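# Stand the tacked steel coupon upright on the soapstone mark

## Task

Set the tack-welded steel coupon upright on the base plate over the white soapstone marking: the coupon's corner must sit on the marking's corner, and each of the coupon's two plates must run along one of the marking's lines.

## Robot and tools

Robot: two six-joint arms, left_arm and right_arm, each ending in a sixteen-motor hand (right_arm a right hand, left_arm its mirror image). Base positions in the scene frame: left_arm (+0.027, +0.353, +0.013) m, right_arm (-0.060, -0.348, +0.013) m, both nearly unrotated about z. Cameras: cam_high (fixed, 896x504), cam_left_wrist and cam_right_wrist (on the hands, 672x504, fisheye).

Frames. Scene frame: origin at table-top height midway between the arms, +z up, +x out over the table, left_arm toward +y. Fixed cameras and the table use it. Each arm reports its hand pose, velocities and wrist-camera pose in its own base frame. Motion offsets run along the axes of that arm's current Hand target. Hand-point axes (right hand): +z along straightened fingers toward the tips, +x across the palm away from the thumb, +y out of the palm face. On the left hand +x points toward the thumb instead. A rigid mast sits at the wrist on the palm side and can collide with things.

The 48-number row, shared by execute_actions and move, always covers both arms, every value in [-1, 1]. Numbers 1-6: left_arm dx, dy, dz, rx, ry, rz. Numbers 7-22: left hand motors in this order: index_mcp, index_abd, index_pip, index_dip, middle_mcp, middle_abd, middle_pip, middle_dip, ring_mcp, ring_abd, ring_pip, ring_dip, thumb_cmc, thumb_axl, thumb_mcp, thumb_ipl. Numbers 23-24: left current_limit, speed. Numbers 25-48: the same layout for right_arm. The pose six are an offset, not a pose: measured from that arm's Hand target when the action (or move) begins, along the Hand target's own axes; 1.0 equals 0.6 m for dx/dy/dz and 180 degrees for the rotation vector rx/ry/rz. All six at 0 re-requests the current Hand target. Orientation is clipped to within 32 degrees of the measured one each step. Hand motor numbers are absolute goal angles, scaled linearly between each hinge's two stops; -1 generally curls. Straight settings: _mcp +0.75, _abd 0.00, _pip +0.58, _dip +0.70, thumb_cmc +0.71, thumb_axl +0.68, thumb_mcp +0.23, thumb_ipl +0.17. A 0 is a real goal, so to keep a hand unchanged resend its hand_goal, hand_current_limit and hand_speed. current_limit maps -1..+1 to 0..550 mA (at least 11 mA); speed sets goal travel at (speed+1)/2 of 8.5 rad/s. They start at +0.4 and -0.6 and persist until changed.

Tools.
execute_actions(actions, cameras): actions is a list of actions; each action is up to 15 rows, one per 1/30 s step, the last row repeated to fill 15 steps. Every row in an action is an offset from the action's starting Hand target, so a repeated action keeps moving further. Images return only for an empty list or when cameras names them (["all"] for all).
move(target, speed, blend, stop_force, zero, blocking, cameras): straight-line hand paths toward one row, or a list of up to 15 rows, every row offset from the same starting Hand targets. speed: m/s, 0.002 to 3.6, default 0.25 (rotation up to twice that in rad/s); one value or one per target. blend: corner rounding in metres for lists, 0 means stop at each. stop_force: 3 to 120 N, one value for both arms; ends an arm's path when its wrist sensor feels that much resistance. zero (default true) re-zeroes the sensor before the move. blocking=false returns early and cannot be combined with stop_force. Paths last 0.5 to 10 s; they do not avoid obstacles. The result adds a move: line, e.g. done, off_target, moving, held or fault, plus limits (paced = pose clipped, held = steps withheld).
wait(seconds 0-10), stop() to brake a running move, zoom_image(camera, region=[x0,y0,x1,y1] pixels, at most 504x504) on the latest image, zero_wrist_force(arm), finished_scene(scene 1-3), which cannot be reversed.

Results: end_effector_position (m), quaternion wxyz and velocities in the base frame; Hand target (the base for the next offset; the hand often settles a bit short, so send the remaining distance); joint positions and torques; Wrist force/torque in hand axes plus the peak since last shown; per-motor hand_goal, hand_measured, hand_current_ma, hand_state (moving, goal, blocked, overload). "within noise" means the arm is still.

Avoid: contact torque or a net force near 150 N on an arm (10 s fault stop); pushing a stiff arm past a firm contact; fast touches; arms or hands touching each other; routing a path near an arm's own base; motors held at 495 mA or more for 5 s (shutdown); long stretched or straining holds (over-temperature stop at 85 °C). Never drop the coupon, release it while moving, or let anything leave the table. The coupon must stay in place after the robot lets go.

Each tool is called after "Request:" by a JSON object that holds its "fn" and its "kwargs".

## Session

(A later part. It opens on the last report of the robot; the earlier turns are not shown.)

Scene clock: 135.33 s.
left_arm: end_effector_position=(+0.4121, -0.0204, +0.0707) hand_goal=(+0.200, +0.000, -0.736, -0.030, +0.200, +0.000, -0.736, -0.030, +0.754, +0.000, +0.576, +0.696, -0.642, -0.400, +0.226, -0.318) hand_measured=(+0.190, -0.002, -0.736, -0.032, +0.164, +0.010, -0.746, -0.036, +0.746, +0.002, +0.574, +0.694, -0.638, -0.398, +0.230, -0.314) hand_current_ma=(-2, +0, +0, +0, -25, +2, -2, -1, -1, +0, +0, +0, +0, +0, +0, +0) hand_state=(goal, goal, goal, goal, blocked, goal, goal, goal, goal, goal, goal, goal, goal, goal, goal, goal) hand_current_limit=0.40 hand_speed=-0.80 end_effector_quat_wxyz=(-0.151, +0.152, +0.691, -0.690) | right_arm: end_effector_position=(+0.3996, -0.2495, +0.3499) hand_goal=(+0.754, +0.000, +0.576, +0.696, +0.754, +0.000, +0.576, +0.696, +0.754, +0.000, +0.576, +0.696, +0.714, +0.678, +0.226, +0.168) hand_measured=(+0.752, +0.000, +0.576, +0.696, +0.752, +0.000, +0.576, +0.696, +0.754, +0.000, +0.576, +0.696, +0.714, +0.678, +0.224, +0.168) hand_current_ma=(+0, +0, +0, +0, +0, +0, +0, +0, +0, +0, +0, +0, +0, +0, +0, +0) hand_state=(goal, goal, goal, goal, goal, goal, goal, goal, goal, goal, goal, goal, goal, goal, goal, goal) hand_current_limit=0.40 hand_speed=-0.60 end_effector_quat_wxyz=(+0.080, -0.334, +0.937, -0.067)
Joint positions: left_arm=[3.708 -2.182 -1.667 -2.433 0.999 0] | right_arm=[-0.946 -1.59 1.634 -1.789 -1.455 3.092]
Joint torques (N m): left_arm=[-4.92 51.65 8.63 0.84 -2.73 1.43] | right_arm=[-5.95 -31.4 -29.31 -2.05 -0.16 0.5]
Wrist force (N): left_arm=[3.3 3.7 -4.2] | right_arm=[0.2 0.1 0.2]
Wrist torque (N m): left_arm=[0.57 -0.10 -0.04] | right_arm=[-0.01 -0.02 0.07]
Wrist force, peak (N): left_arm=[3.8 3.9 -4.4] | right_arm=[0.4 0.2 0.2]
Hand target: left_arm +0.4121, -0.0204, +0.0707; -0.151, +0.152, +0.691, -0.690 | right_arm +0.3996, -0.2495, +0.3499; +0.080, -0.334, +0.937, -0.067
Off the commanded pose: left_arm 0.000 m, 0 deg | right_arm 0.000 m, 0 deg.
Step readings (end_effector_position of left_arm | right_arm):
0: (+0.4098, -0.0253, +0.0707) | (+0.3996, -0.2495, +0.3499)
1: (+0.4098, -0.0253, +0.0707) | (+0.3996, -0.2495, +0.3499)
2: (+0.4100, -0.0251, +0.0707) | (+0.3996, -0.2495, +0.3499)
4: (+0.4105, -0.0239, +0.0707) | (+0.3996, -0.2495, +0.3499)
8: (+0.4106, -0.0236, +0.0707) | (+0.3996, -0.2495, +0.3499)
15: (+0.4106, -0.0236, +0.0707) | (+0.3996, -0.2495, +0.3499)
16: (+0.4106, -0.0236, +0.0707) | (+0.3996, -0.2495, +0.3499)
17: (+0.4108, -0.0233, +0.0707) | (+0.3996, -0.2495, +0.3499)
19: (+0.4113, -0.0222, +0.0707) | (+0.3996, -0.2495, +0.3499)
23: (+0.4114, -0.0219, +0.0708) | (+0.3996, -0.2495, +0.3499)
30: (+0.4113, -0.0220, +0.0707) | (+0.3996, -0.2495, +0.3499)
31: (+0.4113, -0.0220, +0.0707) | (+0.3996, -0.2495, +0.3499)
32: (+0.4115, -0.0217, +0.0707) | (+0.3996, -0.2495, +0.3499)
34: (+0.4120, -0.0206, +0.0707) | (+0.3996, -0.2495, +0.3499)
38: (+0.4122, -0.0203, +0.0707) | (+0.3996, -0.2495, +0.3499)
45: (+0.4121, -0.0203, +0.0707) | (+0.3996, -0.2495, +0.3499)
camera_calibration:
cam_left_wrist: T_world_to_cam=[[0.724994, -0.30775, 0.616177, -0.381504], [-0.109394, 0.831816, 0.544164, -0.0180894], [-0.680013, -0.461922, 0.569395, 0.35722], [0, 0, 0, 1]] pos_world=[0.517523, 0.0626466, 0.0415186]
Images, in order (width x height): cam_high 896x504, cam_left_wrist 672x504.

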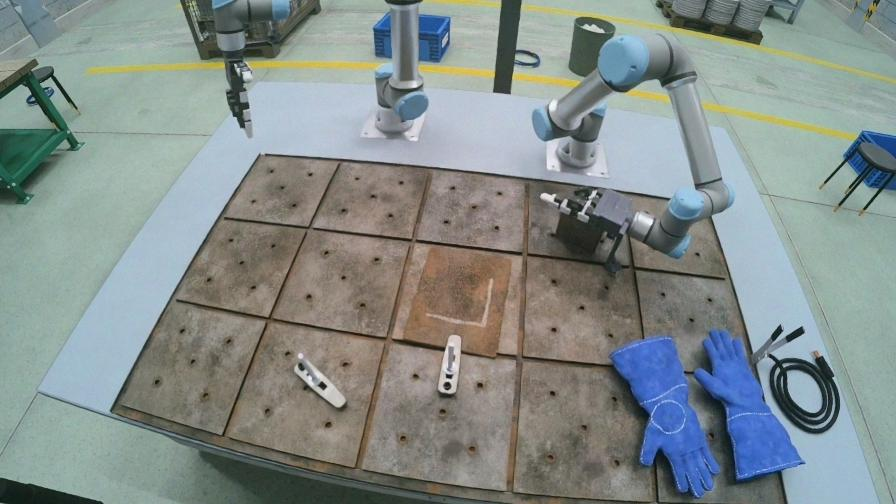

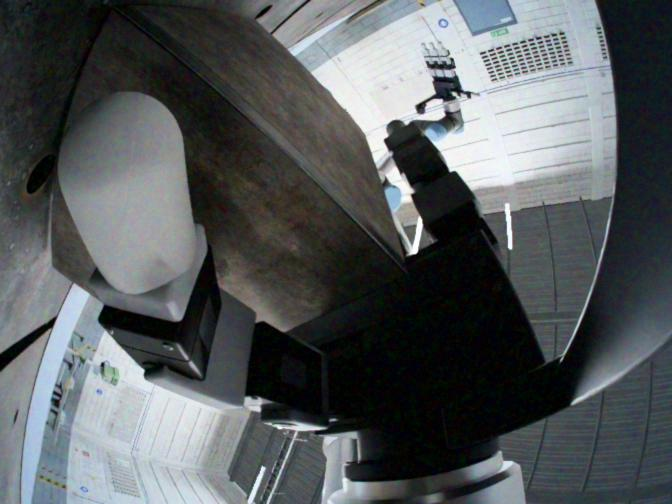

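Request:
{"fn": "move", "kwargs": {"target": [0.01,0,0,0,0,0, 0.2,0,-0.737,-0.03,0.2,0,-0.737,-0.03,0.754,0,0.576,0.696,-0.643,-0.4,0.226,-0.319,0.4,-0.8, 0,0,0,0,0,0,0.754,0,0.576,0.696,0.754,0,0.576,0.696,0.754,0,0.576,0.696,0.714,0.678,0.226,0.168,0.4,-0.6], "speed": 0.01, "stop_force": 5, "cameras": ["cam_left_wrist","cam_high"]}}

Request:
{"fn": "zoom_image", "kwargs": {"camera": "cam_high", "region": [540, 160, 670, 290]}}

Scene clock: 138.67 s.
left_arm: end_effector_position=(+0.4066, -0.0179, +0.0707) hand_goal=(+0.200, +0.000, -0.736, -0.030, +0.200, +0.000, -0.736, -0.030, +0.754, +0.000, +0.576, +0.696, -0.642, -0.400, +0.226, -0.318) hand_measured=(+0.190, -0.002, -0.736, -0.032, +0.186, +0.002, -0.738, -0.032, +0.746, +0.002, +0.574, +0.694, -0.638, -0.398, +0.230, -0.314) hand_current_ma=(-2, +0, +0, +0, -4, +0, +0, +0, -1, +0, +0, +0, +0, +0, +0, +0) hand_state=(goal, goal, goal, goal, goal, goal, goal, goal, goal, goal, goal, goal, goal, goal, goal, goal) hand_current_limit=0.40 hand_speed=-0.80 end_effector_quat_wxyz=(-0.151, +0.152, +0.691, -0.690) | right_arm: end_effector_position=(+0.3996, -0.2495, +0.3499) hand_goal=(+0.754, +0.000, +0.576, +0.696, +0.754, +0.000, +0.576, +0.696, +0.754, +0.000, +0.576, +0.696, +0.714, +0.678, +0.226, +0.168) hand_measured=(+0.752, +0.000, +0.576, +0.696, +0.752, +0.000, +0.576, +0.696, +0.754, +0.000, +0.576, +0.696, +0.714, +0.678, +0.224, +0.168) hand_current_ma=(+0, +0, +0, +0, +0, +0, +0, +0, +0, +0, +0, +0, +0, +0, +0, +0) hand_state=(goal, goal, goal, goal, goal, goal, goal, goal, goal, goal, goal, goal, goal, goal, goal, goal) hand_current_limit=0.40 hand_speed=-0.60 end_effector_quat_wxyz=(+0.080, -0.334, +0.937, -0.067)
Joint positions: left_arm=[3.718 -2.174 -1.682 -2.426 1.008 0] | right_arm=[-0.946 -1.59 1.634 -1.789 -1.455 3.092]
Joint torques (N m): left_arm=[-7.64 25 22.77 -3.34 -1.97 1.17] | right_arm=[-5.81 -31.74 -29.32 -1.89 0.05 0.52]
Wrist force (N): left_arm=[-1.0 4.2 -3.4] | right_arm=[0.3 0.0 -0.2]
Wrist torque (N m): left_arm=[0.60 0.02 -0.08] | right_arm=[0.01 -0.01 0.07]
Wrist force, peak (N): left_arm=[3.3 4.3 -4.6] | right_arm=[0.5 0.1 0.2]
Hand target: left_arm +0.4066, -0.0179, +0.0707; -0.151, +0.152, +0.691, -0.690 | right_arm +0.3996, -0.2495, +0.3499; +0.080, -0.334, +0.937, -0.067
Off the commanded pose: left_arm 0.000 m, 0 deg | right_arm 0.000 m, 0 deg.
move: done
camera_calibration:
cam_left_wrist: T_world_to_cam=[[0.724975, -0.307781, 0.616184, -0.376767], [-0.109473, 0.831747, 0.544255, -0.0208668], [-0.68002, -0.462027, 0.569302, 0.354639], [0, 0, 0, 1]] pos_world=[0.512024, 0.0652467, 0.0416182]
Images, in order (width x height): cam_high 896x504, cam_left_wrist 672x504.

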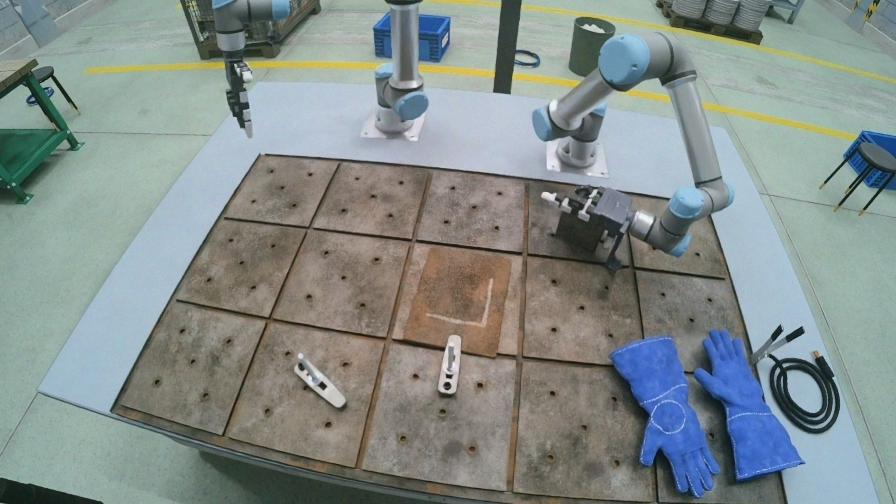

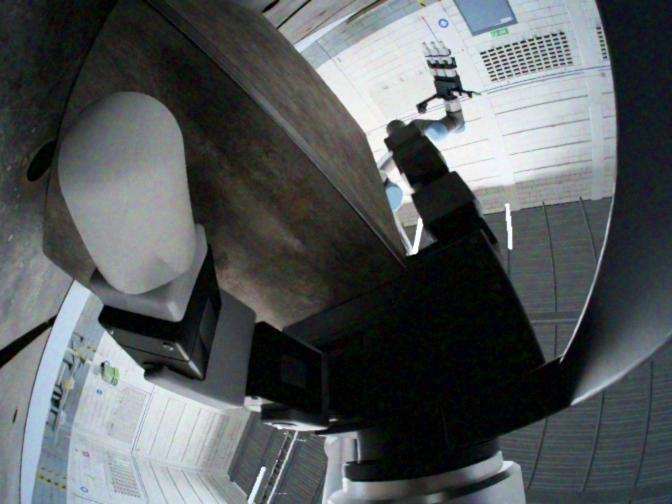

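Scaled by 3.877 from the camera's 896x504 image, which has a finer 1280x720 frame.

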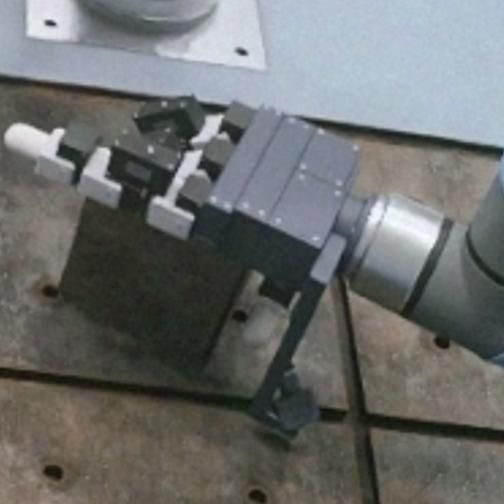

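Request:
{"fn": "move", "kwargs": {"target": [0.0067,0.003,0,0,0,0, 0.2,0,-0.8,-0.03,0.2,0,-0.8,-0.03,0.754,0,0.576,0.696,-0.714,-0.4,0.226,0.005,0.4,-0.3, 0,0,0,0,0,0,0.754,0,0.576,0.696,0.754,0,0.576,0.696,0.754,0,0.576,0.696,0.714,0.678,0.226,0.168,0.4,-0.6], "speed": 0.03}}

Request:
{"fn": "move", "kwargs": {"target": [0,0,0.0233,0,0,0, 0.2,0,-0.8,-0.03,0.2,0,-0.8,-0.03,0.754,0,0.576,0.696,-0.714,-0.4,0.226,0.005,0.4,-0.3, 0,0,0,0,0,0,0.754,0,0.576,0.696,0.754,0,0.576,0.696,0.754,0,0.576,0.696,0.714,0.678,0.226,0.168,0.4,-0.6], "speed": 0.01, "stop_force": 3, "cameras": ["cam_left_wrist"]}}

Scene clock: 139.90 s.
left_arm: end_effector_position=(+0.4029, -0.0162, +0.0689) hand_goal=(+0.200, +0.000, -0.800, -0.030, +0.200, +0.000, -0.800, -0.030, +0.754, +0.000, +0.576, +0.696, -0.714, -0.400, +0.226, +0.006) hand_measured=(+0.190, -0.002, -0.794, -0.032, +0.186, +0.002, -0.794, -0.032, +0.746, +0.002, +0.574, +0.694, -0.708, -0.398, +0.228, +0.004) hand_current_ma=(-2, +0, +1, +0, -4, +0, +1, +0, -1, +0, +0, +0, +1, +0, +0, +0) hand_state=(goal, goal, goal, goal, goal, goal, goal, goal, goal, goal, goal, goal, goal, goal, goal, goal) hand_current_limit=0.40 hand_speed=-0.30 end_effector_quat_wxyz=(-0.151, +0.152, +0.691, -0.690) | right_arm: end_effector_position=(+0.3996, -0.2495, +0.3499) hand_goal=(+0.754, +0.000, +0.576, +0.696, +0.754, +0.000, +0.576, +0.696, +0.754, +0.000, +0.576, +0.696, +0.714, +0.678, +0.226, +0.168) hand_measured=(+0.752, +0.000, +0.576, +0.696, +0.752, +0.000, +0.576, +0.696, +0.754, +0.000, +0.576, +0.696, +0.714, +0.678, +0.224, +0.168) hand_current_ma=(+0, +0, +0, +0, +0, +0, +0, +0, +0, +0, +0, +0, +0, +0, +0, +0) hand_state=(goal, goal, goal, goal, goal, goal, goal, goal, goal, goal, goal, goal, goal, goal, goal, goal) hand_current_limit=0.40 hand_speed=-0.60 end_effector_quat_wxyz=(+0.080, -0.334, +0.937, -0.067)
Joint positions: left_arm=[3.724 -2.171 -1.693 -2.418 1.015 0] | right_arm=[-0.946 -1.59 1.634 -1.789 -1.455 3.092]
Joint torques (N m): left_arm=[-1.89 48.93 19.98 -1.11 1.1 1.42] | right_arm=[-5.56 -31.22 -29.61 -2 0.1 0.41]
Wrist force (N): left_arm=[-0.9 4.4 -3.4] | right_arm=[0.2 -0.1 0.1]
Wrist torque (N m): left_arm=[0.62 0.02 -0.08] | right_arm=[-0.03 0.00 0.06]
Wrist force, peak (N): left_arm=[-0.9 4.4 -3.4] | right_arm=[0.4 0.3 -0.2]
Hand target: left_arm +0.4030, -0.0162, +0.0689; -0.151, +0.152, +0.691, -0.690 | right_arm +0.3996, -0.2495, +0.3499; +0.080, -0.334, +0.937, -0.067
Off the commanded pose: left_arm 0.000 m, 0 deg | right_arm 0.000 m, 0 deg.
move: done

Scene clock: 141.57 s.
left_arm: end_effector_position=(+0.4002, -0.0222, +0.0689) hand_goal=(+0.200, +0.000, -0.800, -0.030, +0.200, +0.000, -0.800, -0.030, +0.754, +0.000, +0.576, +0.696, -0.714, -0.400, +0.226, +0.006) hand_measured=(+0.190, -0.002, -0.794, -0.032, +0.186, +0.002, -0.794, -0.032, +0.746, +0.002, +0.574, +0.694, -0.708, -0.402, +0.228, +0.004) hand_current_ma=(-2, +0, +1, +0, -3, +0, +1, +0, -1, +0, +0, +0, +1, +0, +0, +0) hand_state=(goal, goal, goal, goal, goal, goal, goal, goal, goal, goal, goal, goal, goal, goal, goal, goal) hand_current_limit=0.40 hand_speed=-0.30 end_effector_quat_wxyz=(-0.151, +0.152, +0.691, -0.690) | right_arm: end_effector_position=(+0.3996, -0.2495, +0.3499) hand_goal=(+0.754, +0.000, +0.576, +0.696, +0.754, +0.000, +0.576, +0.696, +0.754, +0.000, +0.576, +0.696, +0.714, +0.678, +0.226, +0.168) hand_measured=(+0.752, +0.000, +0.576, +0.696, +0.752, +0.000, +0.576, +0.696, +0.754, +0.000, +0.576, +0.696, +0.714, +0.678, +0.224, +0.168) hand_current_ma=(+0, +0, +0, +0, +0, +0, +0, +0, +0, +0, +0, +0, +0, +0, +0, +0) hand_state=(goal, goal, goal, goal, goal, goal, goal, goal, goal, goal, goal, goal, goal, goal, goal, goal) hand_current_limit=0.40 hand_speed=-0.60 end_effector_quat_wxyz=(+0.080, -0.334, +0.937, -0.067)
Joint positions: left_arm=[3.718 -2.163 -1.708 -2.411 1.008 0] | right_arm=[-0.946 -1.59 1.634 -1.789 -1.455 3.092]
Joint torques (N m): left_arm=[5.03 24.06 21.38 -3.62 2.37 1.15] | right_arm=[-6.79 -31.88 -27.84 -1.98 0.11 0.62]
Wrist force (N): left_arm=[-0.4 3.1 -7.6] | right_arm=[0.3 0.2 0.0]
Wrist torque (N m): left_arm=[0.55 -0.04 -0.06] | right_arm=[0.02 -0.02 0.08]
Wrist force, peak (N): left_arm=[0.0 2.1 -14.3] | right_arm=[0.5 0.0 0.0]
Hand target: left_arm +0.4002, -0.0222, +0.0689; -0.151, +0.152, +0.691, -0.690 (not the last commanded pose) | right_arm +0.3996, -0.2495, +0.3499; +0.080, -0.334, +0.937, -0.067
Off the commanded pose: left_arm 0.007 m, 0 deg | right_arm 0.000 m, 0 deg.
move: contact (left_arm)
camera_calibration:
cam_left_wrist: T_world_to_cam=[[0.724968, -0.307731, 0.616217, -0.372374], [-0.109517, 0.831765, 0.544218, -0.0169051], [-0.68002, -0.462027, 0.569301, 0.349278], [0, 0, 0, 1]] pos_world=[0.505624, 0.0608465, 0.0398182]
Images, in order (width x height): cam_left_wrist 672x504.

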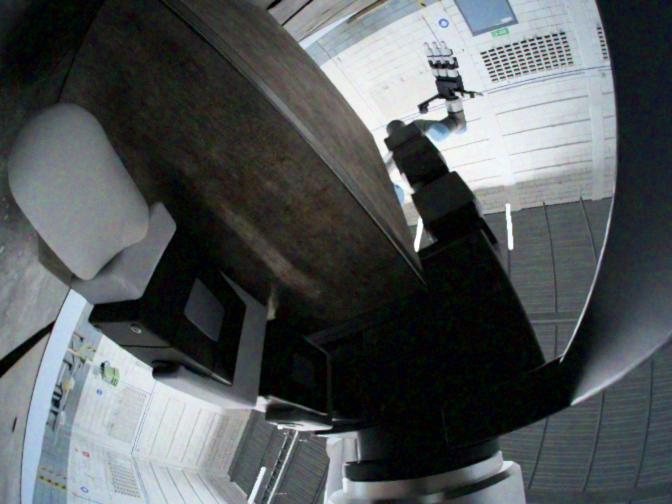

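Request:
{"fn": "execute_actions", "kwargs": {"actions": [[[0,0,0,0,0,0, -0.1,0,-0.82,-0.03,-0.1,0,-0.82,-0.03,0.754,0,0.576,0.696,-0.714,-0.4,0.226,0.005,0.77,-0.6, 0,0,0,0,0,0,0.754,0,0.576,0.696,0.754,0,0.576,0.696,0.754,0,0.576,0.696,0.714,0.678,0.226,0.168,0.4,-0.6]],[[0,0,0,0,0,0, -0.6,0,-0.84,-0.03,-0.6,0,-0.84,-0.03,0.754,0,0.576,0.696,-0.714,-0.4,0.226,0.005,0.77,-0.6, 0,0,0,0,0,0,0.754,0,0.576,0.696,0.754,0,0.576,0.696,0.754,0,0.576,0.696,0.714,0.678,0.226,0.168,0.4,-0.6]]], "cameras": ["cam_left_wrist"]}}

Request:
{"fn": "move", "kwargs": {"target": [0,-0.015,0,0,0,0, -0.6,0,-0.84,-0.03,-0.6,0,-0.84,-0.03,0.754,0,0.576,0.696,-0.714,-0.4,0.226,0.005,0.77,-0.6, 0,0,0,0,0,0,0.754,0,0.576,0.696,0.754,0,0.576,0.696,0.754,0,0.576,0.696,0.714,0.678,0.226,0.168,0.4,-0.6], "speed": 0.01, "cameras": ["cam_left_wrist","cam_high"]}}

Request:
{"fn": "zoom_image", "kwargs": {"camera": "cam_high", "region": [540, 160, 670, 290]}}

Scene clock: 143.13 s.
left_arm: end_effector_position=(+0.4002, -0.0222, +0.0689) hand_goal=(-0.600, +0.000, -0.840, -0.030, -0.600, +0.000, -0.840, -0.030, +0.754, +0.000, +0.576, +0.696, -0.714, -0.400, +0.226, +0.006) hand_measured=(-0.088, -0.002, -0.804, -0.034, -0.088, +0.002, -0.812, -0.032, +0.746, +0.002, +0.574, +0.694, -0.708, -0.404, +0.228, +0.004) hand_current_ma=(+487, +0, +21, +0, +487, +0, +13, +0, -1, +0, +0, +0, +1, +0, +0, +0) hand_state=(blocked, goal, blocked, goal, blocked, goal, blocked, goal, goal, goal, goal, goal, goal, goal, goal, goal) hand_current_limit=0.77 hand_speed=-0.60 end_effector_quat_wxyz=(-0.151, +0.152, +0.691, -0.690) | right_arm: end_effector_position=(+0.3996, -0.2495, +0.3499) hand_goal=(+0.754, +0.000, +0.576, +0.696, +0.754, +0.000, +0.576, +0.696, +0.754, +0.000, +0.576, +0.696, +0.714, +0.678, +0.226, +0.168) hand_measured=(+0.752, +0.000, +0.576, +0.696, +0.752, +0.000, +0.576, +0.696, +0.754, +0.000, +0.576, +0.696, +0.714, +0.678, +0.224, +0.168) hand_current_ma=(+0, +0, +0, +0, +0, +0, +0, +0, +0, +0, +0, +0, +0, +0, +0, +0) hand_state=(goal, goal, goal, goal, goal, goal, goal, goal, goal, goal, goal, goal, goal, goal, goal, goal) hand_current_limit=0.40 hand_speed=-0.60 end_effector_quat_wxyz=(+0.080, -0.334, +0.937, -0.067)
Joint positions: left_arm=[3.718 -2.163 -1.708 -2.411 1.008 0] | right_arm=[-0.946 -1.59 1.634 -1.789 -1.455 3.092]
Joint torques (N m): left_arm=[5.83 29.55 21.03 -2.42 2.15 1.15] | right_arm=[-7.51 -31.1 -28.48 -1.9 0.02 0.26]
Wrist force (N): left_arm=[-0.4 7.2 -2.0] | right_arm=[0.1 0.1 -0.1]
Wrist torque (N m): left_arm=[0.53 -0.02 -0.09] | right_arm=[0.03 0.00 0.06]
Wrist force, peak (N): left_arm=[-0.7 3.3 -7.5] | right_arm=[0.5 0.0 0.0]
Hand target: left_arm +0.4002, -0.0222, +0.0689; -0.151, +0.152, +0.691, -0.690 | right_arm +0.3996, -0.2495, +0.3499; +0.080, -0.334, +0.937, -0.067
Off the commanded pose: left_arm 0.000 m, 0 deg | right_arm 0.000 m, 0 deg.
Step readings (end_effector_position of left_arm | right_arm):
0: (+0.4002, -0.0222, +0.0689) | (+0.3996, -0.2495, +0.3499)
1: (+0.4002, -0.0222, +0.0689) | (+0.3996, -0.2495, +0.3499)
2: (+0.4002, -0.0222, +0.0689) | (+0.3996, -0.2495, +0.3499)
4: (+0.4002, -0.0222, +0.0689) | (+0.3996, -0.2495, +0.3499)
8: (+0.4002, -0.0222, +0.0689) | (+0.3996, -0.2495, +0.3499)
15: (+0.4002, -0.0222, +0.0689) | (+0.3996, -0.2495, +0.3499)
16: (+0.4002, -0.0222, +0.0689) | (+0.3996, -0.2495, +0.3499)
17: (+0.4002, -0.0222, +0.0689) | (+0.3996, -0.2495, +0.3499)
19: (+0.4002, -0.0222, +0.0689) | (+0.3996, -0.2495, +0.3499)
23: (+0.4002, -0.0222, +0.0689) | (+0.3996, -0.2495, +0.3499)
30: (+0.4002, -0.0222, +0.0689) | (+0.3996, -0.2495, +0.3499)
camera_calibration:
cam_left_wrist: T_world_to_cam=[[0.724968, -0.307731, 0.616217, -0.372374], [-0.109517, 0.831765, 0.544218, -0.0169051], [-0.68002, -0.462027, 0.569301, 0.349278], [0, 0, 0, 1]] pos_world=[0.505624, 0.0608465, 0.0398182]
Images, in order (width x height): cam_left_wrist 672x504.

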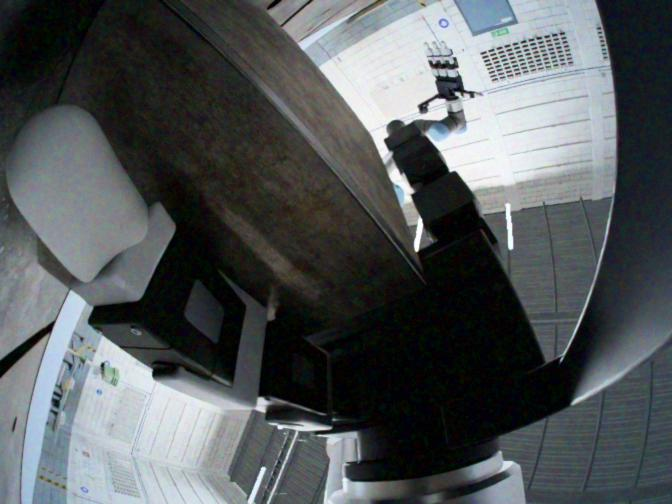

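Scene clock: 144.27 s.
left_arm: end_effector_position=(+0.4002, -0.0222, +0.0780) hand_goal=(-0.600, +0.000, -0.840, -0.030, -0.600, +0.000, -0.840, -0.030, +0.754, +0.000, +0.576, +0.696, -0.714, -0.400, +0.226, +0.006) hand_measured=(-0.088, +0.006, -0.790, -0.034, -0.088, +0.002, -0.796, -0.024, +0.746, +0.002, +0.574, +0.694, -0.698, -0.402, +0.232, +0.004) hand_current_ma=(+487, +1, +42, +0, +487, +0, +30, +1, -1, +0, +0, +0, +5, +0, +1, +0) hand_state=(blocked, goal, blocked, goal, blocked, goal, blocked, goal, goal, goal, goal, goal, goal, goal, goal, goal) hand_current_limit=0.77 hand_speed=-0.60 end_effector_quat_wxyz=(-0.151, +0.152, +0.691, -0.690) | right_arm: end_effector_position=(+0.3996, -0.2495, +0.3499) hand_goal=(+0.754, +0.000, +0.576, +0.696, +0.754, +0.000, +0.576, +0.696, +0.754, +0.000, +0.576, +0.696, +0.714, +0.678, +0.226, +0.168) hand_measured=(+0.752, +0.000, +0.576, +0.696, +0.752, +0.000, +0.576, +0.696, +0.754, +0.000, +0.576, +0.696, +0.714, +0.678, +0.224, +0.168) hand_current_ma=(+0, +0, +0, +0, +0, +0, +0, +0, +0, +0, +0, +0, +0, +0, +0, +0) hand_state=(goal, goal, goal, goal, goal, goal, goal, goal, goal, goal, goal, goal, goal, goal, goal, goal) hand_current_limit=0.40 hand_speed=-0.60 end_effector_quat_wxyz=(+0.080, -0.334, +0.937, -0.067)
Joint positions: left_arm=[3.718 -2.149 -1.703 -2.431 1.008 0] | right_arm=[-0.946 -1.59 1.634 -1.789 -1.455 3.092]
Joint torques (N m): left_arm=[5.36 43.9 21.57 -3.21 2.09 1.1] | right_arm=[-6.63 -31.88 -28.34 -1.79 0.14 0.32]
Wrist force (N): left_arm=[-1.7 17.5 -3.4] | right_arm=[0.4 0.0 0.0]
Wrist torque (N m): left_arm=[1.43 0.00 -0.17] | right_arm=[0.00 -0.03 0.08]
Wrist force, peak (N): left_arm=[-2.2 17.4 -3.3] | right_arm=[0.3 0.3 0.3]
Hand target: left_arm +0.4002, -0.0222, +0.0779; -0.151, +0.152, +0.691, -0.690 | right_arm +0.3996, -0.2495, +0.3499; +0.080, -0.334, +0.937, -0.067
Off the commanded pose: left_arm 0.000 m, 0 deg | right_arm 0.000 m, 0 deg.
move: done
camera_calibration:
cam_left_wrist: T_world_to_cam=[[0.724975, -0.307781, 0.616184, -0.37798], [-0.109473, 0.831747, 0.544255, -0.0218808], [-0.68002, -0.462027, 0.569302, 0.344098], [0, 0, 0, 1]] pos_world=[0.505624, 0.0608467, 0.0489182]
Images, in order (width x height): cam_high 896x504, cam_left_wrist 672x504.

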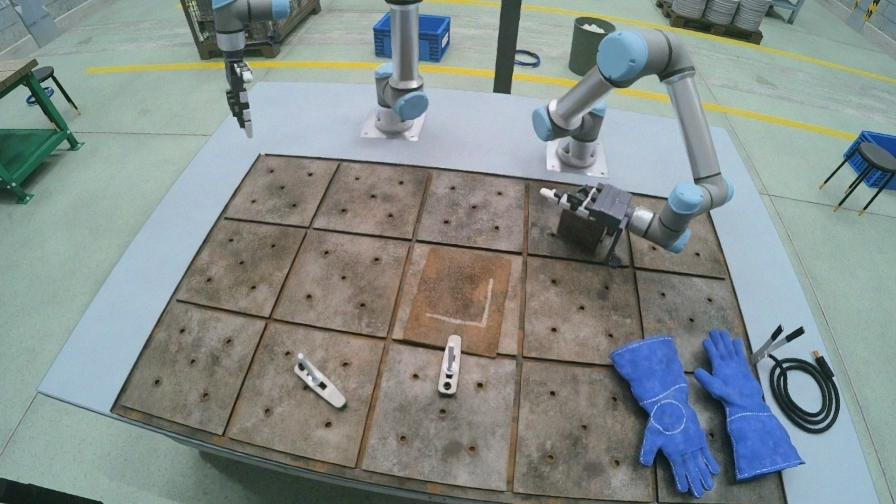

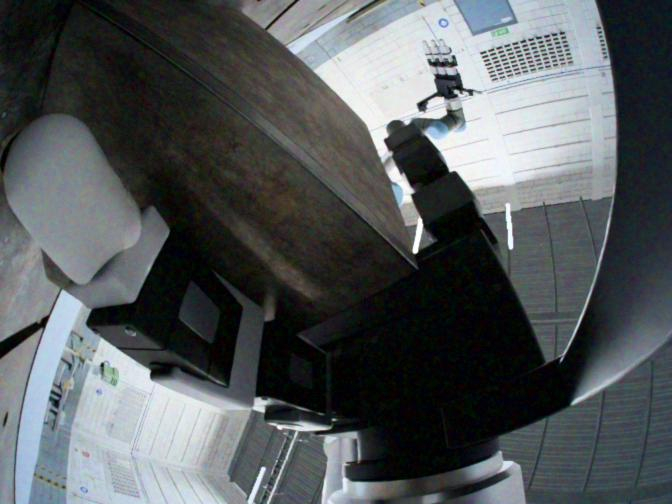

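Scaled by 3.877 from the camera's 896x504 image, which has a finer 1280x720 frame.

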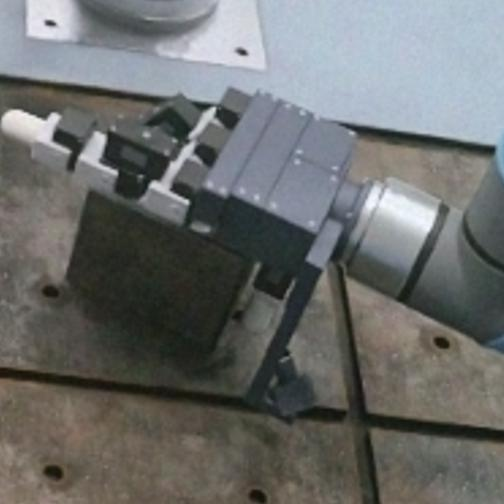

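Request:
{"fn": "move", "kwargs": {"target": [0,-0.153,0,0,0,0.0267, -0.6,0,-0.84,-0.03,-0.6,0,-0.84,-0.03,0.754,0,0.576,0.696,-0.714,-0.4,0.226,0.005,0.77,-0.6, 0,0,0,0,0,0,0.754,0,0.576,0.696,0.754,0,0.576,0.696,0.754,0,0.576,0.696,0.714,0.678,0.226,0.168,0.4,-0.6], "speed": 0.06, "cameras": ["cam_left_wrist","cam_high"]}}

Request:
{"fn": "zoom_image", "kwargs": {"camera": "cam_high", "region": [540, 130, 670, 260]}}

Scene clock: 148.60 s.
left_arm: end_effector_position=(+0.4002, -0.0222, +0.1698) hand_goal=(-0.600, +0.000, -0.840, -0.030, -0.600, +0.000, -0.840, -0.030, +0.754, +0.000, +0.576, +0.696, -0.714, -0.400, +0.226, +0.006) hand_measured=(-0.334, -0.026, -0.820, -0.050, -0.396, +0.018, -0.792, -0.022, +0.746, +0.002, +0.574, +0.694, -0.738, -0.410, +0.232, +0.004) hand_current_ma=(+487, -9, +7, -7, +487, +5, +37, +1, -1, +0, +0, +0, -10, -3, +1, +0) hand_state=(blocked, blocked, goal, goal, blocked, goal, blocked, goal, goal, goal, goal, goal, blocked, goal, goal, goal) hand_current_limit=0.77 hand_speed=-0.60 end_effector_quat_wxyz=(-0.122, +0.181, +0.684, -0.696) | right_arm: end_effector_position=(+0.3996, -0.2495, +0.3499) hand_goal=(+0.754, +0.000, +0.576, +0.696, +0.754, +0.000, +0.576, +0.696, +0.754, +0.000, +0.576, +0.696, +0.714, +0.678, +0.226, +0.168) hand_measured=(+0.752, +0.000, +0.576, +0.696, +0.752, +0.000, +0.576, +0.696, +0.754, +0.000, +0.576, +0.696, +0.714, +0.678, +0.224, +0.168) hand_current_ma=(+0, +0, +0, +0, +0, +0, +0, +0, +0, +0, +0, +0, +0, +0, +0, +0) hand_state=(goal, goal, goal, goal, goal, goal, goal, goal, goal, goal, goal, goal, goal, goal, goal, goal) hand_current_limit=0.40 hand_speed=-0.60 end_effector_quat_wxyz=(+0.080, -0.334, +0.937, -0.067)
Joint positions: left_arm=[3.729 -2.012 -1.637 -2.633 1.02 0.084] | right_arm=[-0.946 -1.59 1.634 -1.789 -1.455 3.092]
Joint torques (N m): left_arm=[0.7 21.89 9.48 0.69 1.14 -1.39] | right_arm=[-6.29 -31.4 -29.18 -1.97 0.15 0.47]
Wrist force (N): left_arm=[-0.7 4.2 -3.4] | right_arm=[0.2 0.1 0.0]
Wrist torque (N m): left_arm=[0.65 -0.05 -0.01] | right_arm=[0.00 -0.01 0.07]
Wrist force, peak (N): left_arm=[-2.3 19.0 -3.0] | right_arm=[0.5 0.1 0.1]
Hand target: left_arm +0.4002, -0.0222, +0.1697; -0.122, +0.181, +0.684, -0.696 | right_arm +0.3996, -0.2495, +0.3499; +0.080, -0.334, +0.937, -0.067
Off the commanded pose: left_arm 0.000 m, 0 deg | right_arm 0.000 m, 0 deg.
move: done
camera_calibration:
cam_left_wrist: T_world_to_cam=[[0.675327, -0.285142, 0.680167, -0.425024], [-0.149603, 0.850102, 0.504922, -0.0486907], [-0.722185, -0.442742, 0.531439, 0.315608], [0, 0, 0, 1]] pos_world=[0.507674, 0.0599326, 0.145946]
Images, in order (width x height): cam_high 896x504, cam_left_wrist 672x504.

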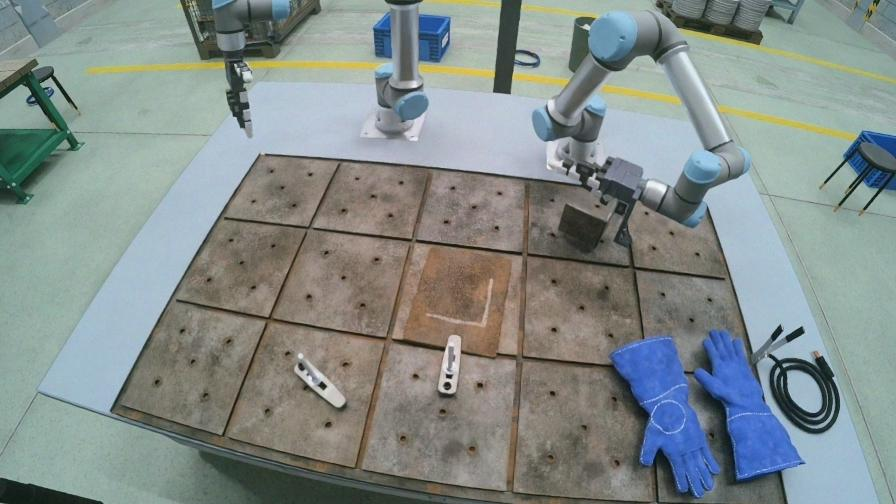

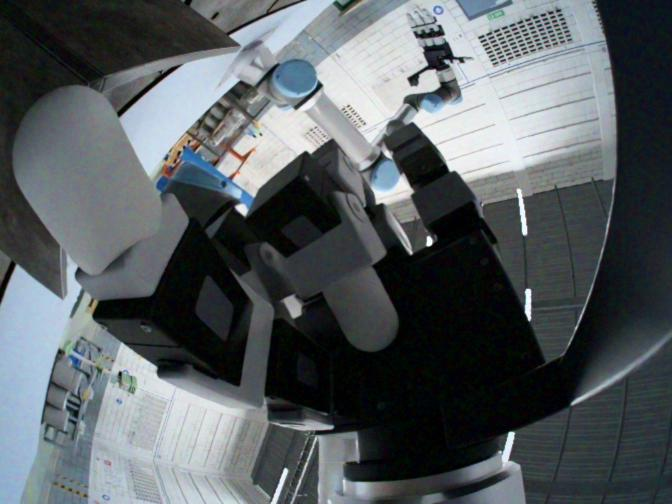

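Scaled by 3.877 from the camera's 896x504 image, which has a finer 1280x720 frame.

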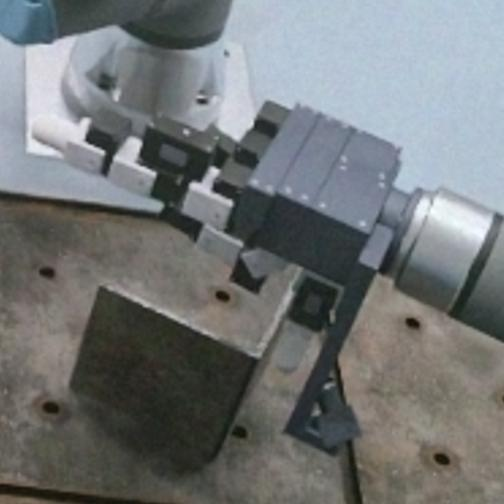

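Request:
{"fn": "move", "kwargs": {"target": [[0,-0.12,0,0,0,0, 0.754,0,0.576,0.696,0.754,0,0.576,0.696,0.754,0,0.576,0.696,0.714,0.678,0.226,0.168,0.4,0.3, 0,0,0,0,0,0,0.754,0,0.576,0.696,0.754,0,0.576,0.696,0.754,0,0.576,0.696,0.714,0.678,0.226,0.168,0.4,-0.6],[-0.1566,-0.3046,-0.1102,0,0,0.4733, 0.754,0,0.576,0.696,0.754,0,0.576,0.696,0.754,0,0.576,0.696,0.714,0.678,0.226,0.168,0.4,0.3, 0,0,0,0,0,0,0.754,0,0.576,0.696,0.754,0,0.576,0.696,0.754,0,0.576,0.696,0.714,0.678,0.226,0.168,0.4,-0.6]], "speed": [0.15, 0.5], "blend": 0.02, "cameras": ["cam_left_wrist","cam_high"]}}

Request:
{"fn": "zoom_image", "kwargs": {"camera": "cam_left_wrist", "region": [100, 230, 260, 430]}}

Request:
{"fn": "zoom_image", "kwargs": {"camera": "cam_high", "region": [530, 190, 640, 280]}}

Scene clock: 152.83 s.
left_arm: end_effector_position=(+0.4989, +0.0049, +0.3597) hand_goal=(+0.754, +0.000, +0.576, +0.696, +0.754, +0.000, +0.576, +0.696, +0.754, +0.000, +0.576, +0.696, +0.714, +0.678, +0.226, +0.168) hand_measured=(+0.752, +0.002, +0.574, +0.694, +0.752, +0.004, +0.574, +0.694, +0.752, +0.002, +0.574, +0.694, +0.710, +0.676, +0.226, +0.166) hand_current_ma=(+0, +0, +0, +0, +0, +0, +0, +0, +0, +0, +0, +0, +0, +0, +0, +0) hand_state=(goal, goal, goal, goal, goal, goal, goal, goal, goal, goal, goal, goal, goal, goal, goal, goal) hand_current_limit=0.40 hand_speed=0.30 end_effector_quat_wxyz=(+0.381, +0.596, +0.381, -0.595) | right_arm: end_effector_position=(+0.3996, -0.2495, +0.3499) hand_goal=(+0.754, +0.000, +0.576, +0.696, +0.754, +0.000, +0.576, +0.696, +0.754, +0.000, +0.576, +0.696, +0.714, +0.678, +0.226, +0.168) hand_measured=(+0.752, +0.000, +0.576, +0.696, +0.752, +0.000, +0.576, +0.696, +0.754, +0.000, +0.576, +0.696, +0.714, +0.678, +0.224, +0.168) hand_current_ma=(+0, +0, +0, +0, +0, +0, +0, +0, +0, +0, +0, +0, +0, +0, +0, +0) hand_state=(goal, goal, goal, goal, goal, goal, goal, goal, goal, goal, goal, goal, goal, goal, goal, goal) hand_current_limit=0.40 hand_speed=-0.60 end_effector_quat_wxyz=(+0.080, -0.334, +0.937, -0.067)
Joint positions: left_arm=[3.824 -1.989 -1.328 -2.965 1.114 1.571] | right_arm=[-0.946 -1.59 1.634 -1.789 -1.455 3.092]
Joint torques (N m): left_arm=[-2.4 49.03 13.2 0.61 -0.3 1.51] | right_arm=[-6.65 -31.7 -28.06 -1.9 0.19 0.32]
Wrist force (N): left_arm=[1.8 0.4 -2.5] | right_arm=[0.2 0.1 0.0]
Wrist torque (N m): left_arm=[0.17 -0.16 0.19] | right_arm=[0.01 0.00 0.06]
Wrist force, peak (N): left_arm=[-0.6 6.1 -4.3] | right_arm=[0.5 0.1 0.1]
Hand target: left_arm +0.4989, +0.0049, +0.3598; +0.381, +0.596, +0.381, -0.595 | right_arm +0.3996, -0.2495, +0.3499; +0.080, -0.334, +0.937, -0.067
Off the commanded pose: left_arm 0.000 m, 0 deg | right_arm 0.000 m, 0 deg.
move: done
camera_calibration:
cam_left_wrist: T_world_to_cam=[[-0.549377, 0.279656, 0.787387, -0.0434198], [-0.196551, 0.872637, -0.447072, 0.21289], [-0.812129, -0.400372, -0.424439, 0.686458], [0, 0, 0, 1]] pos_world=[0.575482, 0.101206, 0.420725]
Images, in order (width x height): cam_high 896x504, cam_left_wrist 672x504.

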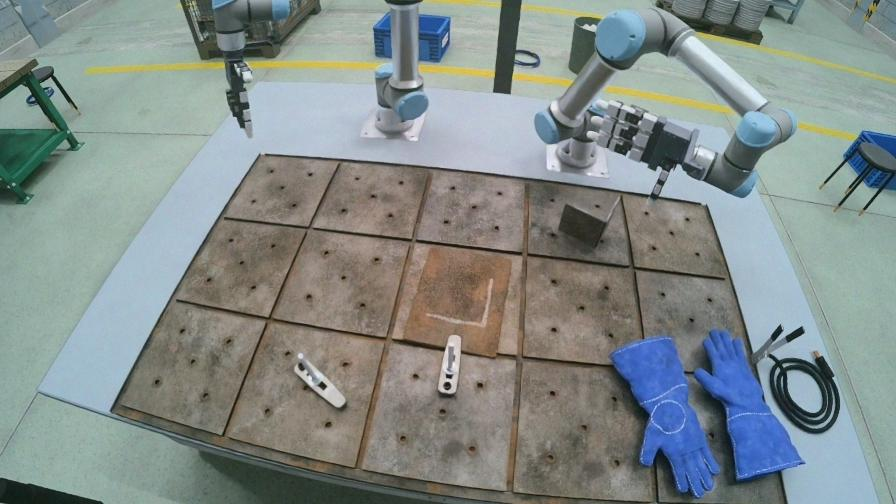

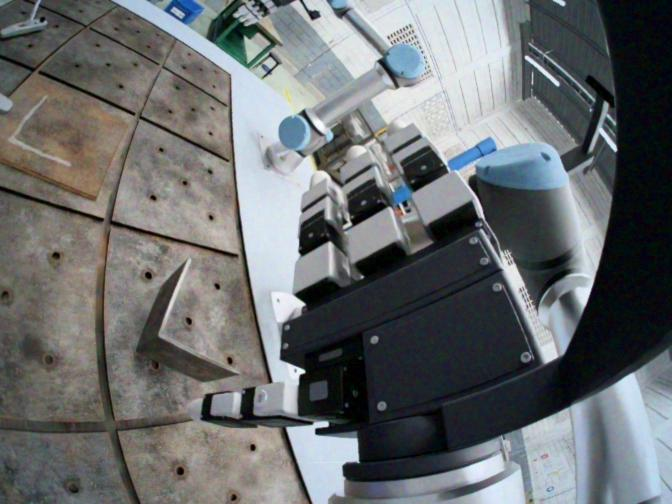

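Scaled by 2.520 from the camera's 672x504 image, which has a finer 960x720 frame.

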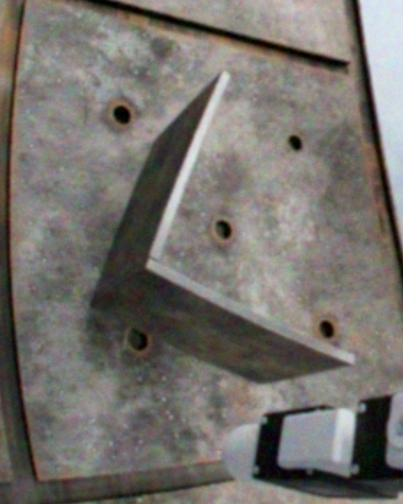

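Scaled by 4.582 from the camera's 896x504 image, which has a finer 1280x720 frame.

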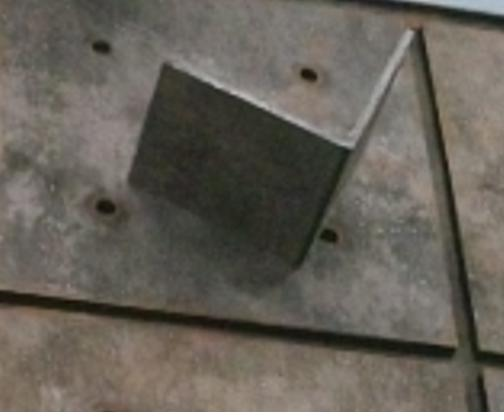

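Request:
{"fn": "move", "kwargs": {"target": [0,-0.0175,0.1045,0.0056,0,0, 0.2,0,-0.78,-0.03,0.2,0,-0.78,-0.03,0.754,0,0.576,0.696,-0.714,-0.4,0.226,0.005,0.4,0.5, 0,0,0,0,0,0,0.754,0,0.576,0.696,0.754,0,0.576,0.696,0.754,0,0.576,0.696,0.714,0.678,0.226,0.168,0.4,-0.6], "speed": 0.4}}

Request:
{"fn": "move", "kwargs": {"target": [[0.117,-0.0377,0,0,0,-0.2333, 0.2,0,-0.78,-0.03,0.2,0,-0.78,-0.03,0.754,0,0.576,0.696,-0.714,-0.4,0.226,0.005,0.4,0.5, 0,0,0,0,0,0,0.754,0,0.576,0.696,0.754,0,0.576,0.696,0.754,0,0.576,0.696,0.714,0.678,0.226,0.168,0.4,-0.6],[0.1833,-0.1313,0,0,0,-0.4667, 0.2,0,-0.78,-0.03,0.2,0,-0.78,-0.03,0.754,0,0.576,0.696,-0.714,-0.4,0.226,0.005,0.4,0.5, 0,0,0,0,0,0,0.754,0,0.576,0.696,0.754,0,0.576,0.696,0.754,0,0.576,0.696,0.714,0.678,0.226,0.168,0.4,-0.6]], "speed": 0.5, "blend": 0.02}}

Scene clock: 155.57 s.
left_arm: end_effector_position=(+0.4631, -0.0476, +0.3598) hand_goal=(+0.200, +0.000, -0.780, -0.030, +0.200, +0.000, -0.780, -0.030, +0.754, +0.000, +0.576, +0.696, -0.714, -0.400, +0.226, +0.006) hand_measured=(+0.200, +0.002, -0.778, -0.028, +0.200, +0.004, -0.778, -0.028, +0.752, +0.002, +0.574, +0.694, -0.696, -0.398, +0.228, +0.008) hand_current_ma=(+0, +0, +0, +0, +0, +0, +0, +0, +0, +0, +0, +0, +6, +0, +0, +0) hand_state=(goal, goal, goal, goal, goal, goal, goal, goal, goal, goal, goal, goal, goal, goal, goal, goal) hand_current_limit=0.40 hand_speed=0.50 end_effector_quat_wxyz=(+0.376, +0.599, +0.376, -0.598) | right_arm: end_effector_position=(+0.3996, -0.2495, +0.3499) hand_goal=(+0.754, +0.000, +0.576, +0.696, +0.754, +0.000, +0.576, +0.696, +0.754, +0.000, +0.576, +0.696, +0.714, +0.678, +0.226, +0.168) hand_measured=(+0.752, +0.000, +0.576, +0.696, +0.752, +0.000, +0.576, +0.696, +0.754, +0.000, +0.576, +0.696, +0.714, +0.678, +0.224, +0.168) hand_current_ma=(+0, +0, +0, +0, +0, +0, +0, +0, +0, +0, +0, +0, +0, +0, +0, +0) hand_state=(goal, goal, goal, goal, goal, goal, goal, goal, goal, goal, goal, goal, goal, goal, goal, goal) hand_current_limit=0.40 hand_speed=-0.60 end_effector_quat_wxyz=(+0.080, -0.334, +0.937, -0.067)
Joint positions: left_arm=[3.782 -1.868 -1.496 -2.918 1.09 1.571] | right_arm=[-0.946 -1.59 1.634 -1.789 -1.455 3.092]
Joint torques (N m): left_arm=[5.52 24.93 15.77 -3.51 2.34 -0.55] | right_arm=[-6.38 -31.31 -29.32 -1.93 0.29 0.32]
Wrist force (N): left_arm=[1.5 0.5 -2.8] | right_arm=[0.2 -0.1 0.2]
Wrist torque (N m): left_arm=[0.23 -0.17 0.00] | right_arm=[-0.04 -0.01 0.06]
Wrist force, peak (N): left_arm=[1.8 2.4 -4.3] | right_arm=[0.5 0.1 0.3]
Hand target: left_arm +0.4631, -0.0476, +0.3597; +0.376, +0.599, +0.376, -0.599 | right_arm +0.3996, -0.2495, +0.3499; +0.080, -0.334, +0.937, -0.067
Off the commanded pose: left_arm 0.000 m, 0 deg | right_arm 0.000 m, 0 deg.
move: done

Scene clock: 157.60 s.
left_arm: end_effector_position=(+0.3922, -0.0134, +0.2497) hand_goal=(+0.200, +0.000, -0.780, -0.030, +0.200, +0.000, -0.780, -0.030, +0.754, +0.000, +0.576, +0.696, -0.714, -0.400, +0.226, +0.006) hand_measured=(+0.198, +0.002, -0.778, -0.028, +0.198, +0.004, -0.778, -0.028, +0.746, +0.002, +0.574, +0.694, -0.706, -0.398, +0.228, +0.008) hand_current_ma=(+0, +0, +0, +0, +0, +0, +0, +0, -1, +0, +0, +0, +1, +0, +0, +0) hand_state=(goal, goal, goal, goal, goal, goal, goal, goal, goal, goal, goal, goal, goal, goal, goal, goal) hand_current_limit=0.40 hand_speed=0.50 end_effector_quat_wxyz=(-0.121, +0.194, +0.680, -0.696) | right_arm: end_effector_position=(+0.3996, -0.2495, +0.3499) hand_goal=(+0.754, +0.000, +0.576, +0.696, +0.754, +0.000, +0.576, +0.696, +0.754, +0.000, +0.576, +0.696, +0.714, +0.678, +0.226, +0.168) hand_measured=(+0.752, +0.000, +0.576, +0.696, +0.752, +0.000, +0.576, +0.696, +0.754, +0.000, +0.576, +0.696, +0.714, +0.678, +0.224, +0.168) hand_current_ma=(+0, +0, +0, +0, +0, +0, +0, +0, +0, +0, +0, +0, +0, +0, +0, +0) hand_state=(goal, goal, goal, goal, goal, goal, goal, goal, goal, goal, goal, goal, goal, goal, goal, goal) hand_current_limit=0.40 hand_speed=-0.60 end_effector_quat_wxyz=(+0.080, -0.334, +0.937, -0.067)
Joint positions: left_arm=[3.748 -1.929 -1.534 -2.819 1.056 0.105] | right_arm=[-0.946 -1.59 1.634 -1.789 -1.455 3.092]
Joint torques (N m): left_arm=[2.73 46.06 26.78 -3.44 0.28 -1.25] | right_arm=[-6.31 -32.16 -29.31 -1.8 0.2 0.28]
Wrist force (N): left_arm=[-0.4 4.0 -3.3] | right_arm=[0.0 0.1 0.3]
Wrist torque (N m): left_arm=[0.54 -0.08 -0.02] | right_arm=[-0.01 0.01 0.05]
Wrist force, peak (N): left_arm=[-0.4 4.7 -3.7] | right_arm=[0.4 -0.1 0.4]
Hand target: left_arm +0.3922, -0.0133, +0.2497; -0.121, +0.194, +0.680, -0.696 | right_arm +0.3996, -0.2495, +0.3499; +0.080, -0.334, +0.937, -0.067
Off the commanded pose: left_arm 0.000 m, 0 deg | right_arm 0.000 m, 0 deg.
move: done

Request:
{"fn": "move", "kwargs": {"target": [0.0122,0.1160,0,0,0,0, 0.2,0,-0.78,-0.03,0.2,0,-0.78,-0.03,0.754,0,0.576,0.696,-0.714,-0.4,0.226,0.005,0.4,0.5, 0,0,0,0,0,0,0.754,0,0.576,0.696,0.754,0,0.576,0.696,0.754,0,0.576,0.696,0.714,0.678,0.226,0.168,0.4,-0.6], "speed": 0.12, "cameras": ["cam_left_wrist"]}}

Request:
{"fn": "zoom_image", "kwargs": {"camera": "cam_left_wrist", "region": [0, 0, 160, 240]}}

Scene clock: 158.90 s.
left_arm: end_effector_position=(+0.3922, -0.0133, +0.1798) hand_goal=(+0.200, +0.000, -0.780, -0.030, +0.200, +0.000, -0.780, -0.030, +0.754, +0.000, +0.576, +0.696, -0.714, -0.400, +0.226, +0.006) hand_measured=(+0.198, +0.002, -0.778, -0.028, +0.196, +0.004, -0.778, -0.028, +0.746, +0.002, +0.574, +0.694, -0.708, -0.398, +0.228, +0.008) hand_current_ma=(+0, +0, +0, +0, +0, +0, +0, +0, -1, +0, +0, +0, +1, +0, +0, +0) hand_state=(goal, goal, goal, goal, goal, goal, goal, goal, goal, goal, goal, goal, goal, goal, goal, goal) hand_current_limit=0.40 hand_speed=0.50 end_effector_quat_wxyz=(-0.121, +0.194, +0.680, -0.696) | right_arm: end_effector_position=(+0.3996, -0.2495, +0.3499) hand_goal=(+0.754, +0.000, +0.576, +0.696, +0.754, +0.000, +0.576, +0.696, +0.754, +0.000, +0.576, +0.696, +0.714, +0.678, +0.226, +0.168) hand_measured=(+0.752, +0.000, +0.576, +0.696, +0.752, +0.000, +0.576, +0.696, +0.754, +0.000, +0.576, +0.696, +0.714, +0.678, +0.224, +0.168) hand_current_ma=(+0, +0, +0, +0, +0, +0, +0, +0, +0, +0, +0, +0, +0, +0, +0, +0) hand_state=(goal, goal, goal, goal, goal, goal, goal, goal, goal, goal, goal, goal, goal, goal, goal, goal) hand_current_limit=0.40 hand_speed=-0.60 end_effector_quat_wxyz=(+0.080, -0.334, +0.937, -0.067)
Joint positions: left_arm=[3.748 -1.994 -1.634 -2.654 1.056 0.105] | right_arm=[-0.946 -1.59 1.634 -1.789 -1.455 3.092]
Joint torques (N m): left_arm=[4.91 46.01 20.33 -0.8 0.93 -1.12] | right_arm=[-5.79 -31.19 -29.13 -1.84 0.23 0.28]
Wrist force (N): left_arm=[-0.2 4.1 -3.4] | right_arm=[0.1 -0.1 0.0]
Wrist torque (N m): left_arm=[0.57 -0.09 0.03] | right_arm=[-0.02 0.00 0.06]
Wrist force, peak (N): left_arm=[-0.2 5.6 -3.6] | right_arm=[0.4 0.2 0.2]
Hand target: left_arm +0.3922, -0.0133, +0.1797; -0.121, +0.194, +0.680, -0.696 | right_arm +0.3996, -0.2495, +0.3499; +0.080, -0.334, +0.937, -0.067
Off the commanded pose: left_arm 0.000 m, 0 deg | right_arm 0.000 m, 0 deg.
move: done
camera_calibration:
cam_left_wrist: T_world_to_cam=[[0.657709, -0.290582, 0.694968, -0.419623], [-0.143642, 0.857288, 0.494392, -0.0628699], [-0.739449, -0.424993, 0.522107, 0.317172], [0, 0, 0, 1]] pos_world=[0.501492, 0.0667584, 0.15711]
Images, in order (width x height): cam_left_wrist 672x504.

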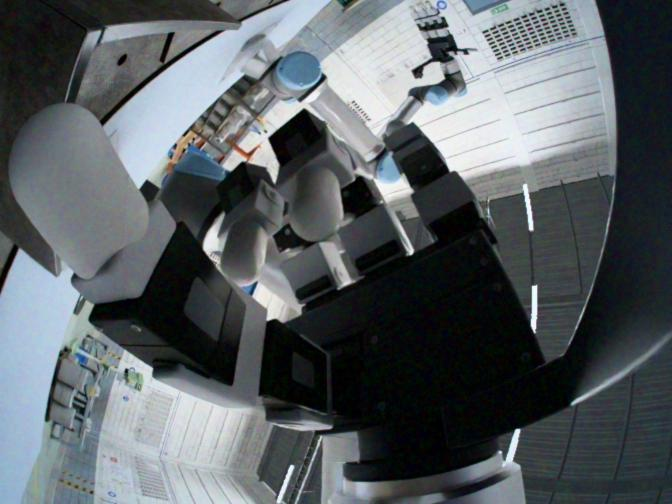

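Scaled by 2.100 from the camera's 672x504 image, which has a finer 960x720 frame.

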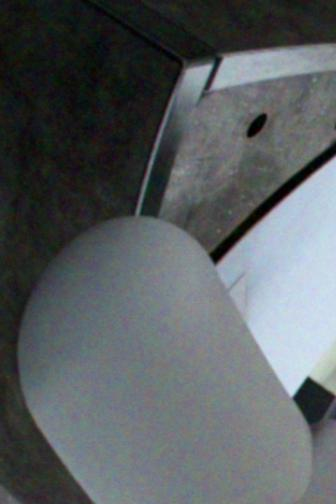

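Request:
{"fn": "move", "kwargs": {"target": [[0.008,0.02,0,0,0,0, 0.2,0,-0.78,-0.03,0.2,0,-0.78,-0.03,0.754,0,0.576,0.696,-0.714,-0.4,0.226,0.005,0.4,-0.1, 0,0,0,0,0,0,0.754,0,0.576,0.696,0.754,0,0.576,0.696,0.754,0,0.576,0.696,0.714,0.678,0.226,0.168,0.4,-0.6],[0.0258,0.1977,0,0,0,0, 0.2,0,-0.78,-0.03,0.2,0,-0.78,-0.03,0.754,0,0.576,0.696,-0.714,-0.4,0.226,0.005,0.4,-0.1, 0,0,0,0,0,0,0.754,0,0.576,0.696,0.754,0,0.576,0.696,0.754,0,0.576,0.696,0.714,0.678,0.226,0.168,0.4,-0.6]], "speed": 0.05, "stop_force": 4, "cameras": ["cam_left_wrist","cam_high"]}}

Request:
{"fn": "zoom_image", "kwargs": {"camera": "cam_high", "region": [540, 160, 670, 290]}}

Scene clock: 162.90 s.
left_arm: end_effector_position=(+0.3896, -0.0119, +0.0602) hand_goal=(+0.200, +0.000, -0.780, -0.030, +0.200, +0.000, -0.780, -0.030, +0.754, +0.000, +0.576, +0.696, -0.714, -0.400, +0.226, +0.006) hand_measured=(+0.198, +0.002, -0.778, -0.028, +0.196, +0.004, -0.778, -0.028, +0.746, +0.002, +0.574, +0.694, -0.708, -0.398, +0.228, +0.008) hand_current_ma=(+0, +0, +0, +0, +0, +0, +0, +0, -1, +0, +0, +0, +1, +0, +0, +0) hand_state=(goal, goal, goal, goal, goal, goal, goal, goal, goal, goal, goal, goal, goal, goal, goal, goal) hand_current_limit=0.40 hand_speed=-0.10 end_effector_quat_wxyz=(-0.121, +0.194, +0.680, -0.696) | right_arm: end_effector_position=(+0.3996, -0.2495, +0.3499) hand_goal=(+0.754, +0.000, +0.576, +0.696, +0.754, +0.000, +0.576, +0.696, +0.754, +0.000, +0.576, +0.696, +0.714, +0.678, +0.226, +0.168) hand_measured=(+0.752, +0.000, +0.576, +0.696, +0.752, +0.000, +0.576, +0.696, +0.754, +0.000, +0.576, +0.696, +0.714, +0.678, +0.224, +0.168) hand_current_ma=(+0, +0, +0, +0, +0, +0, +0, +0, +0, +0, +0, +0, +0, +0, +0, +0) hand_state=(goal, goal, goal, goal, goal, goal, goal, goal, goal, goal, goal, goal, goal, goal, goal, goal) hand_current_limit=0.40 hand_speed=-0.60 end_effector_quat_wxyz=(+0.080, -0.334, +0.937, -0.067)
Joint positions: left_arm=[3.753 -2.155 -1.745 -2.382 1.061 0.105] | right_arm=[-0.946 -1.59 1.634 -1.789 -1.455 3.092]
Joint torques (N m): left_arm=[-6.66 51.26 21.04 -2.5 -1.84 -0.16] | right_arm=[-6.59 -31.72 -28.35 -1.99 0.2 0.18]
Wrist force (N): left_arm=[-0.5 4.0 -3.1] | right_arm=[0.2 -0.1 0.1]
Wrist torque (N m): left_arm=[0.53 0.00 -0.07] | right_arm=[-0.03 -0.01 0.06]
Wrist force, peak (N): left_arm=[-0.6 4.9 -3.2] | right_arm=[0.5 0.3 0.0]
Hand target: left_arm +0.3896, -0.0119, +0.0602; -0.121, +0.194, +0.680, -0.696 | right_arm +0.3996, -0.2495, +0.3499; +0.080, -0.334, +0.937, -0.067
Off the commanded pose: left_arm 0.000 m, 0 deg | right_arm 0.000 m, 0 deg.
move: done
camera_calibration:
cam_left_wrist: T_world_to_cam=[[0.657594, -0.290744, 0.695009, -0.334419], [-0.1437, 0.857187, 0.494552, -0.00524808], [-0.739541, -0.425087, 0.521901, 0.378254], [0, 0, 0, 1]] pos_world=[0.498892, 0.0680591, 0.0376088]
Images, in order (width x height): cam_high 896x504, cam_left_wrist 672x504.

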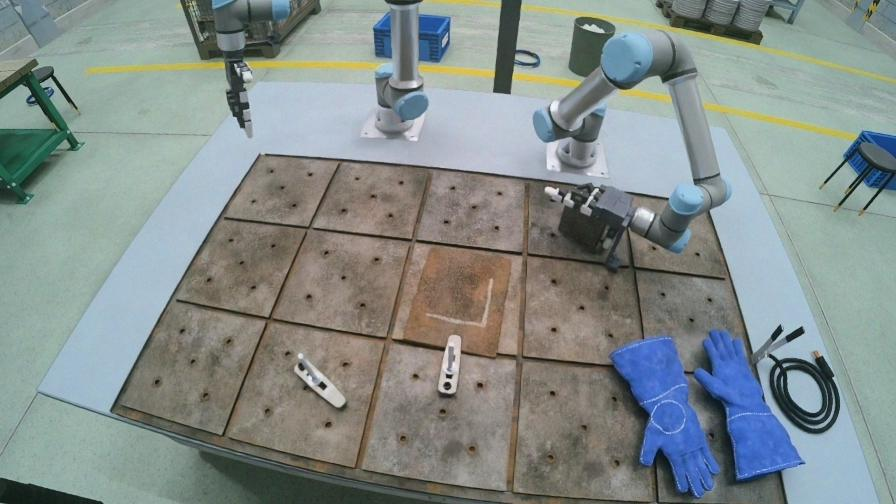

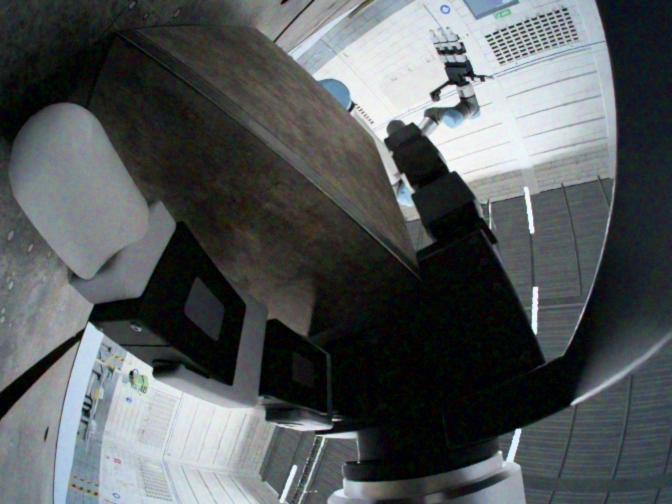

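Scaled by 3.877 from the camera's 896x504 image, which has a finer 1280x720 frame.

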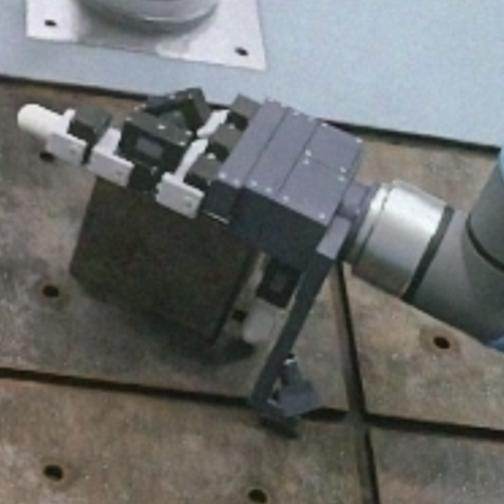

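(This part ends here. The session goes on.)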